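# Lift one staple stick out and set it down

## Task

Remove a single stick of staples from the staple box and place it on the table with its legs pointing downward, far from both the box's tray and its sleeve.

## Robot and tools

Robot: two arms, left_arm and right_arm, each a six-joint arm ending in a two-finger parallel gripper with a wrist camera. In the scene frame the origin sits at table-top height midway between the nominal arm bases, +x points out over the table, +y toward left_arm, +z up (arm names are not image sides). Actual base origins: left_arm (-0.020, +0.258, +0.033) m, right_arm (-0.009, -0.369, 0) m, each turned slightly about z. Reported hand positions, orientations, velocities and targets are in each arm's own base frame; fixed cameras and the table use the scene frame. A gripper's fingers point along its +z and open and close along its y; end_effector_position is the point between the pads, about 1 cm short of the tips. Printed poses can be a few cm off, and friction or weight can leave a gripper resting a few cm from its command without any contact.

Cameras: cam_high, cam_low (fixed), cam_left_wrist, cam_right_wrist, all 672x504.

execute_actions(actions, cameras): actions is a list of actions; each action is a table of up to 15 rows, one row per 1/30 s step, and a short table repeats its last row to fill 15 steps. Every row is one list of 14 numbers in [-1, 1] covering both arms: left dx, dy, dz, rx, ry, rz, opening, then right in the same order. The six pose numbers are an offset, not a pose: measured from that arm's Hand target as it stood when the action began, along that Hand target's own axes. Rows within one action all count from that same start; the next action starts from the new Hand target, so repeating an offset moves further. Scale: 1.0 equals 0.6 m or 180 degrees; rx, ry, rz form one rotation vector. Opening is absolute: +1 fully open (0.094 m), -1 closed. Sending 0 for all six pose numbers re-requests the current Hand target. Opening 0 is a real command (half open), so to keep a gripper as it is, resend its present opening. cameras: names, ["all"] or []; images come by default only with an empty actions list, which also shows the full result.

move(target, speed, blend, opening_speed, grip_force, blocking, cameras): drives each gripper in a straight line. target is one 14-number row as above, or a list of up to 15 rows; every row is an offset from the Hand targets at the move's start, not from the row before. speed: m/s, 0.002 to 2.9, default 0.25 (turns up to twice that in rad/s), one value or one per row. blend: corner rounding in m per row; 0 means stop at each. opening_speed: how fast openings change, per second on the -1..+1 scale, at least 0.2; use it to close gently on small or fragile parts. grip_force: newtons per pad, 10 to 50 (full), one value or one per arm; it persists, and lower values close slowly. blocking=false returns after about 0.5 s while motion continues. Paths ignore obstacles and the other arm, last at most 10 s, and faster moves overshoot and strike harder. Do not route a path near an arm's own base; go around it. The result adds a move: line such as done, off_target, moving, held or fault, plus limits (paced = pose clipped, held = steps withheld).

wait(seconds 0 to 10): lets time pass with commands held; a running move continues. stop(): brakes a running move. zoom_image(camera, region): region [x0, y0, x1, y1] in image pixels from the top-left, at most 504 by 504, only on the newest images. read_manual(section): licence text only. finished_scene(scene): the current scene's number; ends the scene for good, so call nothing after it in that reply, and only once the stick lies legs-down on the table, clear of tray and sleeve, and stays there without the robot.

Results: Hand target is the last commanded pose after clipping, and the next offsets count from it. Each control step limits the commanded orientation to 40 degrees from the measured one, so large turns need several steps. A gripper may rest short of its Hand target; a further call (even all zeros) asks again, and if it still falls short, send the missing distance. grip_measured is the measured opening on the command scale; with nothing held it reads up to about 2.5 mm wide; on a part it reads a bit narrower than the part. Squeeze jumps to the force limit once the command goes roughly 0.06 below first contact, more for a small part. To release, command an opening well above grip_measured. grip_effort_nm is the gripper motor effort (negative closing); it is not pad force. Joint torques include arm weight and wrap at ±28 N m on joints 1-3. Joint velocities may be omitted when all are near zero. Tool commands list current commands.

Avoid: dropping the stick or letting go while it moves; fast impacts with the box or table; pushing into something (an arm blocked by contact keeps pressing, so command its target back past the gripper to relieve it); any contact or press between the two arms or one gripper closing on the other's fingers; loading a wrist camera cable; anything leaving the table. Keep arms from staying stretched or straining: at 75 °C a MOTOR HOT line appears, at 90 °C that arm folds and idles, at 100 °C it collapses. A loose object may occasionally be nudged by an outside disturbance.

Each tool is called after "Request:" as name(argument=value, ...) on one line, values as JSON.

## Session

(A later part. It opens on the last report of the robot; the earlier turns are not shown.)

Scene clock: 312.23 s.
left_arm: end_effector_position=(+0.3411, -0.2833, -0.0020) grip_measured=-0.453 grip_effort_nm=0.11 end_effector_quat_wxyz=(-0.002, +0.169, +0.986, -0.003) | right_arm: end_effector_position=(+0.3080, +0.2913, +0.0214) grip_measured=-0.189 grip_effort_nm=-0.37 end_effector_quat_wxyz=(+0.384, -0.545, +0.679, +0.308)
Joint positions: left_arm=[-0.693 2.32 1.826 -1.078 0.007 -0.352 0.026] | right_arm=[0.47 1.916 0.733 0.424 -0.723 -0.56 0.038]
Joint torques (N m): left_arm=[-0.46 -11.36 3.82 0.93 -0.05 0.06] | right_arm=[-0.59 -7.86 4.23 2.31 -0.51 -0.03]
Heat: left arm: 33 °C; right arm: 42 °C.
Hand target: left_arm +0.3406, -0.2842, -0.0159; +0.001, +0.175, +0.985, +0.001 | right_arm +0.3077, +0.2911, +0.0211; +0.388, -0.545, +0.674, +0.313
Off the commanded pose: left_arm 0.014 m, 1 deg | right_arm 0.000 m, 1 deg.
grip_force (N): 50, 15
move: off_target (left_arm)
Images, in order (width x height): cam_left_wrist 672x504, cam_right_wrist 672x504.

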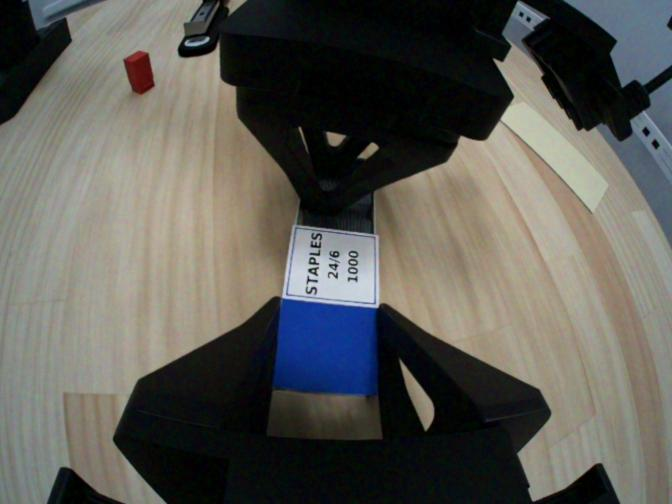

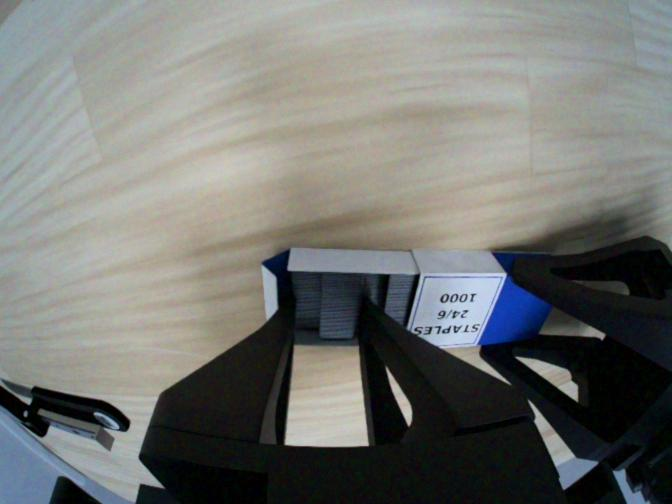

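Request:
move(target=[0,-0.005,0.0133,0,0,0,-0.45,0,0,0,0,0,0,-0.23], speed=0.05, cameras=["cam_right_wrist"])

Request:
zoom_image(camera="cam_right_wrist", region=[230, 220, 450, 380])

Scene clock: 318.20 s.
left_arm: end_effector_position=(+0.3408, -0.2836, -0.0025) grip_measured=-0.453 grip_effort_nm=0.11 end_effector_quat_wxyz=(-0.001, +0.170, +0.985, -0.003) | right_arm: end_effector_position=(+0.3080, +0.2913, +0.0214) grip_measured=-0.189 grip_effort_nm=-0.37 end_effector_quat_wxyz=(+0.384, -0.545, +0.679, +0.308)
Joint positions: left_arm=[-0.693 2.318 1.82 -1.072 0.007 -0.352 0.026] | right_arm=[0.47 1.916 0.733 0.424 -0.723 -0.561 0.038]
Joint torques (N m): left_arm=[-0.92 -10.13 3.34 1.13 -0.05 -0.01] | right_arm=[-0.65 -7.9 4.37 2.3 -0.48 -0.04]
Heat: left arm: 34 °C; right arm: 42 °C.
Hand target: left_arm +0.3395, -0.2870, -0.0238; +0.001, +0.175, +0.985, +0.001 | right_arm +0.3077, +0.2911, +0.0212; +0.388, -0.545, +0.674, +0.313
Off the commanded pose: left_arm 0.022 m, 1 deg | right_arm 0.000 m, 1 deg.
grip_force (N): 50, 15
move: off_target (left_arm)
Images, in order (width x height): cam_right_wrist 672x504.

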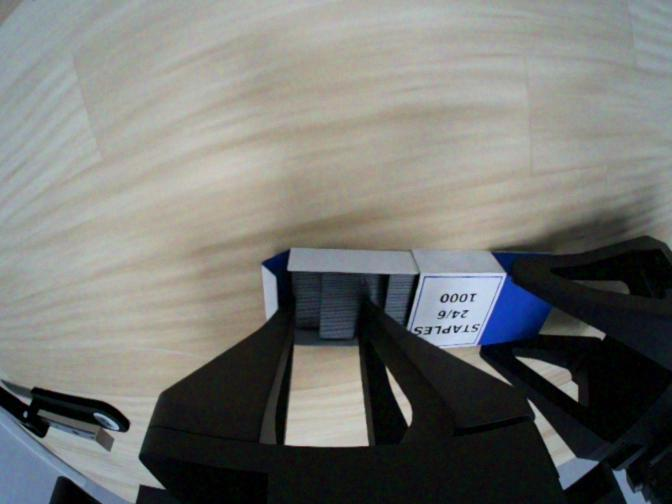

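Scaled by 2.291 from the camera's 672x504 image, which has a finer 960x720 frame.

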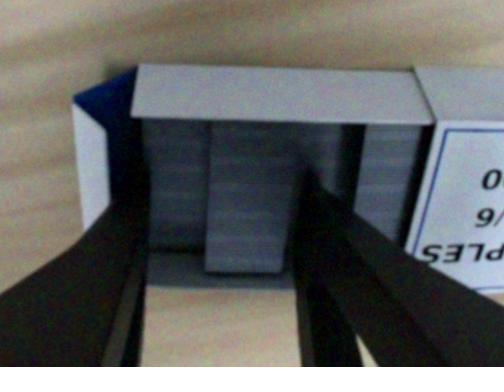

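Request:
move(target=[[0,0,-0.02,0,0,0,-0.45,0,0,0,0,0,0,-0.23],[0,0,-0.02,0,0,0,-0.9,0,0,0,0,0,0,-0.23]], speed=0.05, grip_force=[20,15], opening_speed=0.3, cameras=["cam_right_wrist","cam_left_wrist"])

Request:
zoom_image(camera="cam_right_wrist", region=[230, 220, 450, 380])

Scene clock: 325.37 s.
left_arm: end_effector_position=(+0.3399, -0.2872, -0.0022) grip_measured=-0.722 grip_effort_nm=-0.51 end_effector_quat_wxyz=(+0.001, +0.173, +0.985, -0.006) | right_arm: end_effector_position=(+0.3080, +0.2913, +0.0214) grip_measured=-0.189 grip_effort_nm=-0.37 end_effector_quat_wxyz=(+0.384, -0.545, +0.679, +0.308)
Joint positions: left_arm=[-0.7 2.317 1.82 -1.066 0.01 -0.352 0.013] | right_arm=[0.47 1.916 0.733 0.424 -0.723 -0.561 0.038]
Joint torques (N m): left_arm=[-0.38 -11.18 5.74 0.66 -0.08 -0.01] | right_arm=[-0.65 -8.09 4.53 2.35 -0.5 -0.02]
Heat: left arm: 33 °C; right arm: 42 °C.
Hand target: left_arm +0.3396, -0.2870, -0.0119; +0.001, +0.175, +0.985, +0.001 | right_arm +0.3077, +0.2911, +0.0212; +0.388, -0.545, +0.674, +0.313
Off the commanded pose: left_arm 0.010 m, 1 deg | right_arm 0.000 m, 1 deg.
grip_force (N): 20, 15
move: done
Images, in order (width x height): cam_left_wrist 672x504, cam_right_wrist 672x504.

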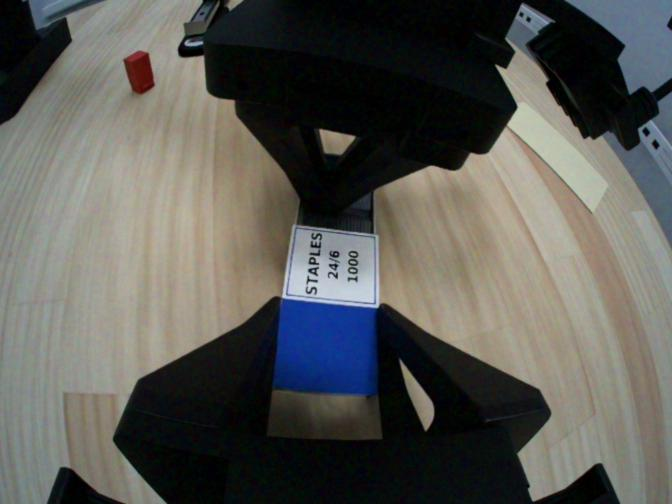

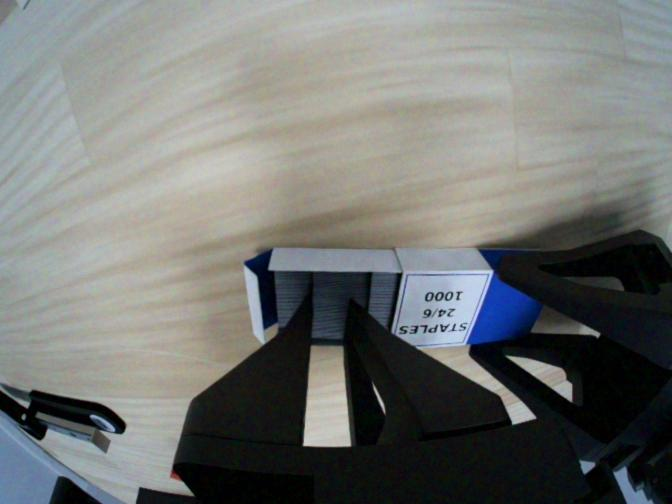

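Scaled by 2.291 from the camera's 672x504 image, which has a finer 960x720 frame.

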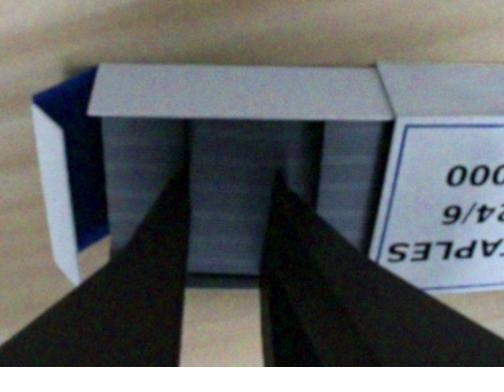

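Request:
move(target=[0,0,-0.12,0,0,0,-0.9,0,0,0,0,0,0,-0.23], speed=0.1, cameras=["cam_right_wrist","cam_left_wrist"])

Request:
zoom_image(camera="cam_right_wrist", region=[230, 180, 450, 340])

Scene clock: 330.57 s.
left_arm: end_effector_position=(+0.3353, -0.2826, +0.0399) grip_measured=-0.722 grip_effort_nm=-0.51 end_effector_quat_wxyz=(-0.022, +0.173, +0.985, +0.008) | right_arm: end_effector_position=(+0.3081, +0.2913, +0.0215) grip_measured=-0.189 grip_effort_nm=-0.37 end_effector_quat_wxyz=(+0.384, -0.545, +0.679, +0.308)
Joint positions: left_arm=[-0.7 2.315 1.986 -1.287 0.007 -0.352 0.013] | right_arm=[0.47 1.916 0.733 0.425 -0.723 -0.561 0.038]
Joint torques (N m): left_arm=[-0.4 -15.88 8.84 0.22 -0.05 -0.02] | right_arm=[-0.65 -7.9 4.38 2.33 -0.48 0.02]
Heat: left arm: 33 °C; right arm: 42 °C.
Hand target: left_arm +0.3395, -0.2870, +0.0601; +0.001, +0.175, +0.985, +0.001 | right_arm +0.3077, +0.2911, +0.0212; +0.388, -0.545, +0.674, +0.313
Off the commanded pose: left_arm 0.021 m, 3 deg | right_arm 0.001 m, 1 deg.
grip_force (N): 20, 15
move: off_target (left_arm)
Images, in order (width x height): cam_left_wrist 672x504, cam_right_wrist 672x504.

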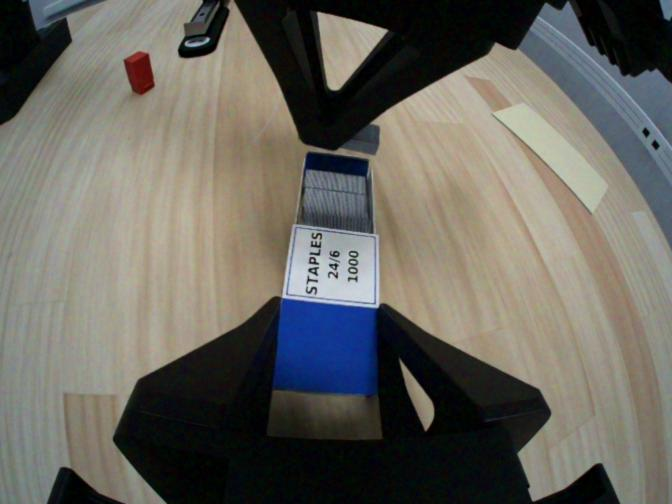

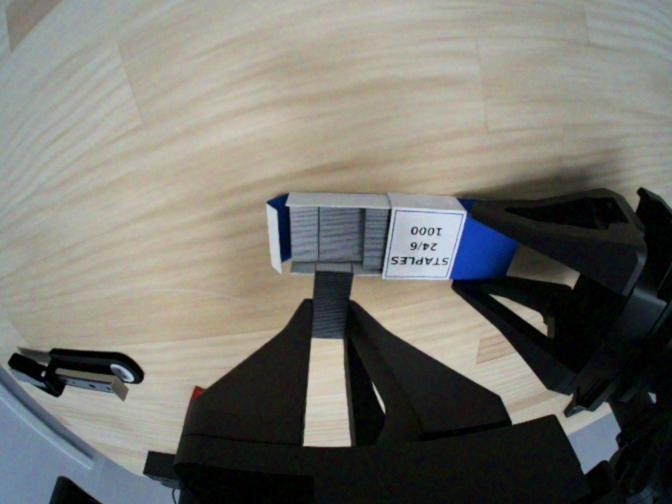

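Scaled by 2.291 from the camera's 672x504 image, which has a finer 960x720 frame.

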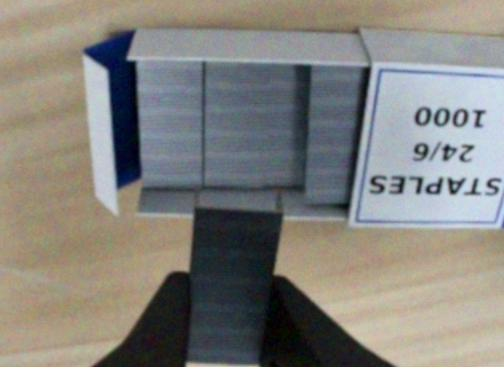

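Request:
move(target=[[0.074,0.177,0,0,0,0,-0.9,0,0,0,0,0,0,-0.23],[0.074,0.177,0.13,0,0,0,-0.9,0,0,0,0,0,0,-0.23]], speed=[0.15,0.08], blend=[0.02,0], cameras=["cam_right_wrist","cam_left_wrist"])

Request:
zoom_image(camera="cam_left_wrist", region=[230, 0, 450, 160])

Scene clock: 338.60 s.
left_arm: end_effector_position=(+0.3353, -0.1736, -0.0099) grip_measured=-0.722 grip_effort_nm=-0.51 end_effector_quat_wxyz=(+0.006, +0.170, +0.985, -0.002) | right_arm: end_effector_position=(+0.3081, +0.2913, +0.0215) grip_measured=-0.189 grip_effort_nm=-0.37 end_effector_quat_wxyz=(+0.384, -0.545, +0.679, +0.308)
Joint positions: left_arm=[-0.48 2.074 1.386 -0.87 0 -0.138 0.013] | right_arm=[0.47 1.916 0.733 0.425 -0.723 -0.561 0.038]
Joint torques (N m): left_arm=[0.13 -8.87 5.64 0.62 0.01 0.13] | right_arm=[-0.73 -7.97 4.26 2.31 -0.52 -0.03]
Heat: left arm: 34 °C; right arm: 43 °C.
Hand target: left_arm +0.3344, -0.1720, -0.0179; +0.001, +0.175, +0.985, +0.001 | right_arm +0.3077, +0.2911, +0.0212; +0.388, -0.545, +0.674, +0.313
Off the commanded pose: left_arm 0.008 m, 1 deg | right_arm 0.001 m, 1 deg.
grip_force (N): 20, 15
move: done
Images, in order (width x height): cam_left_wrist 672x504, cam_right_wrist 672x504.

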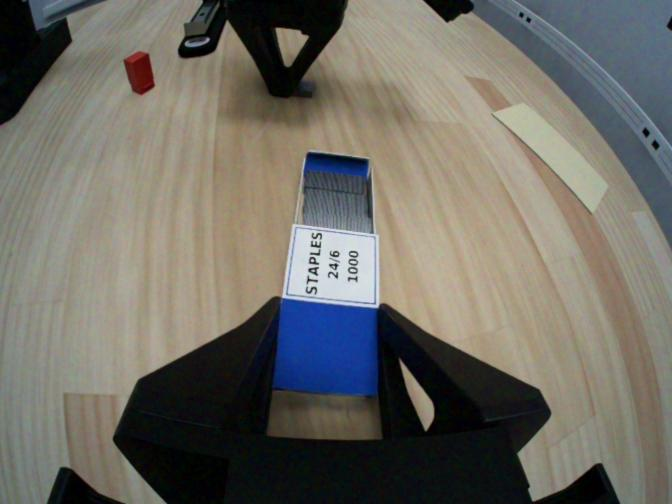

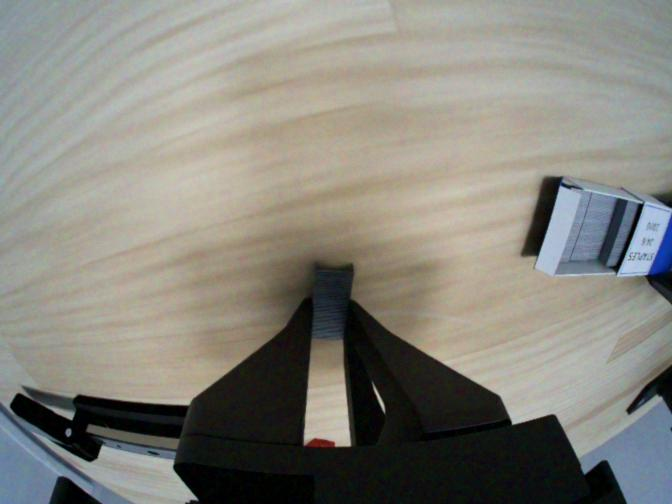

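Scaled by 2.291 from the camera's 672x504 image, which has a finer 960x720 frame.

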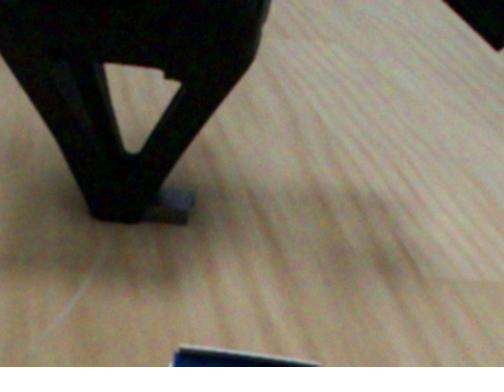

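Request:
move(target=[0,0,0.015,0,0,0,-0.9,0,0,0,0,0,0,-0.23], speed=0.04, cameras=["cam_left_wrist"])

Request:
zoom_image(camera="cam_left_wrist", region=[230, 0, 450, 160])

Scene clock: 342.30 s.
left_arm: end_effector_position=(+0.3371, -0.1745, -0.0106) grip_measured=-0.722 grip_effort_nm=-0.51 end_effector_quat_wxyz=(+0.010, +0.170, +0.985, -0.004) | right_arm: end_effector_position=(+0.3081, +0.2913, +0.0215) grip_measured=-0.189 grip_effort_nm=-0.37 end_effector_quat_wxyz=(+0.384, -0.545, +0.679, +0.308)
Joint positions: left_arm=[-0.48 2.074 1.382 -0.857 0 -0.138 0.013] | right_arm=[0.47 1.916 0.733 0.425 -0.723 -0.561 0.038]
Joint torques (N m): left_arm=[0.14 -7.65 4.51 0.8 0.02 0.13] | right_arm=[-0.59 -7.84 4.34 2.34 -0.48 -0.04]
Heat: left arm: 34 °C; right arm: 43 °C.
Hand target: left_arm +0.3344, -0.1720, -0.0269; +0.001, +0.175, +0.985, +0.001 | right_arm +0.3077, +0.2911, +0.0212; +0.388, -0.545, +0.674, +0.313
Off the commanded pose: left_arm 0.017 m, 1 deg | right_arm 0.001 m, 1 deg.
grip_force (N): 20, 15
move: off_target (left_arm)
Images, in order (width x height): cam_left_wrist 672x504.

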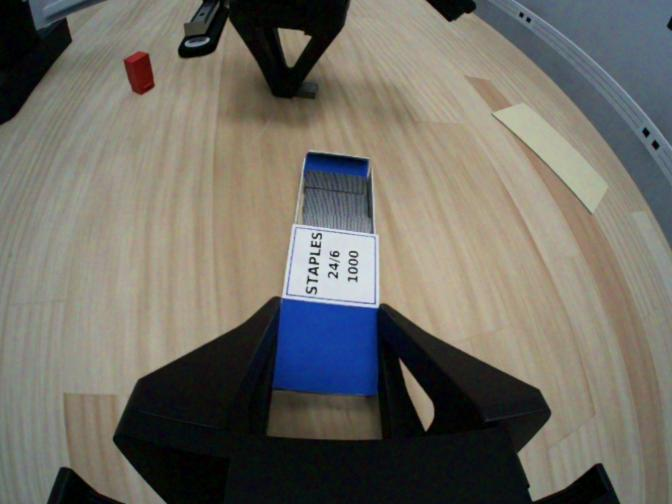

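Scaled by 2.291 from the camera's 672x504 image, which has a finer 960x720 frame.

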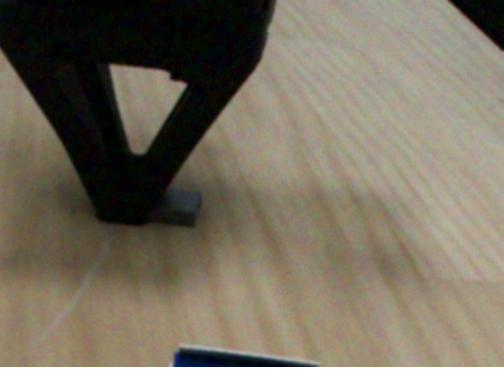

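Request:
move(target=[[0,0,-0.015,0,0,0,-0.9,0,0,0,0,0,0,-0.23],[0,0,-0.015,0,0,0,-0.55,0,0,0,0,0,0,-0.23],[0,0,-0.15,0,0,0,-0.55,0,0,0,0,0,0,0.2]], speed=0.08, cameras=["cam_left_wrist","cam_right_wrist"])

Request:
zoom_image(camera="cam_right_wrist", region=[230, 180, 450, 340])

Scene clock: 349.73 s.
left_arm: end_effector_position=(+0.3286, -0.1694, +0.0473) grip_measured=-0.553 grip_effort_nm=0.11 end_effector_quat_wxyz=(-0.020, +0.170, +0.985, +0.007) | right_arm: end_effector_position=(+0.3086, +0.2915, +0.0221) grip_measured=+0.198 grip_effort_nm=0.10 end_effector_quat_wxyz=(+0.386, -0.545, +0.678, +0.307)
Joint positions: left_arm=[-0.48 2.021 1.546 -1.137 -0.002 -0.138 0.021] | right_arm=[0.47 1.916 0.733 0.429 -0.723 -0.561 0.056]
Joint torques (N m): left_arm=[0.06 -13.09 8.66 0.24 0.04 0.12] | right_arm=[-0.65 -7.86 4.3 2.28 -0.47 -0.04]
Heat: left arm: 34 °C; right arm: 43 °C.
Hand target: left_arm +0.3344, -0.1721, +0.0632; +0.001, +0.175, +0.985, +0.001 | right_arm +0.3077, +0.2911, +0.0212; +0.388, -0.545, +0.674, +0.313
Off the commanded pose: left_arm 0.017 m, 2 deg | right_arm 0.001 m, 1 deg.
grip_force (N): 20, 15
move: off_target (left_arm)
Images, in order (width x height): cam_left_wrist 672x504, cam_right_wrist 672x504.

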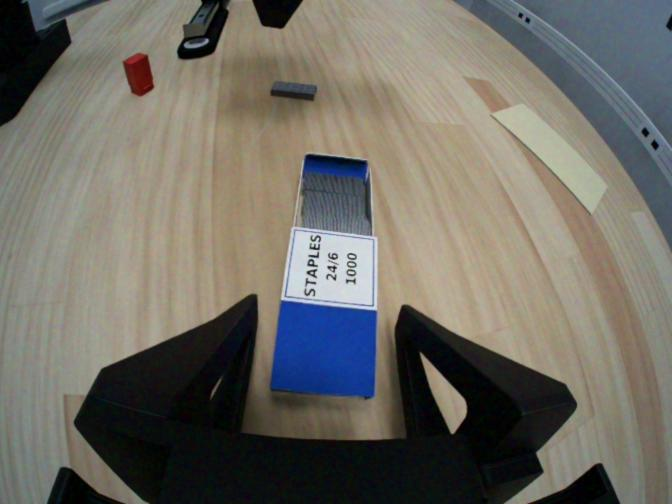

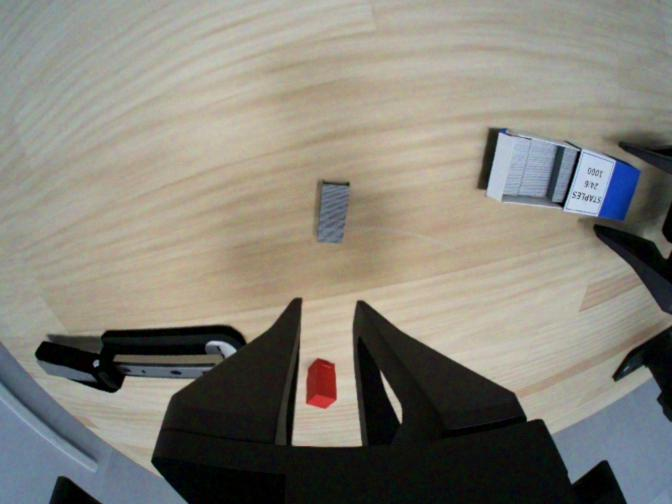

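Scaled by 2.291 from the camera's 672x504 image, which has a finer 960x720 frame.

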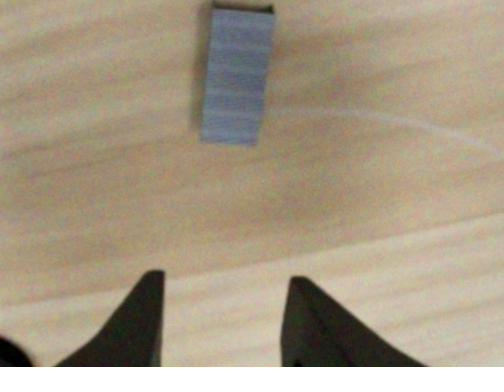

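Request:
finished_scene(scene=1)

The scene is finished: the task was done.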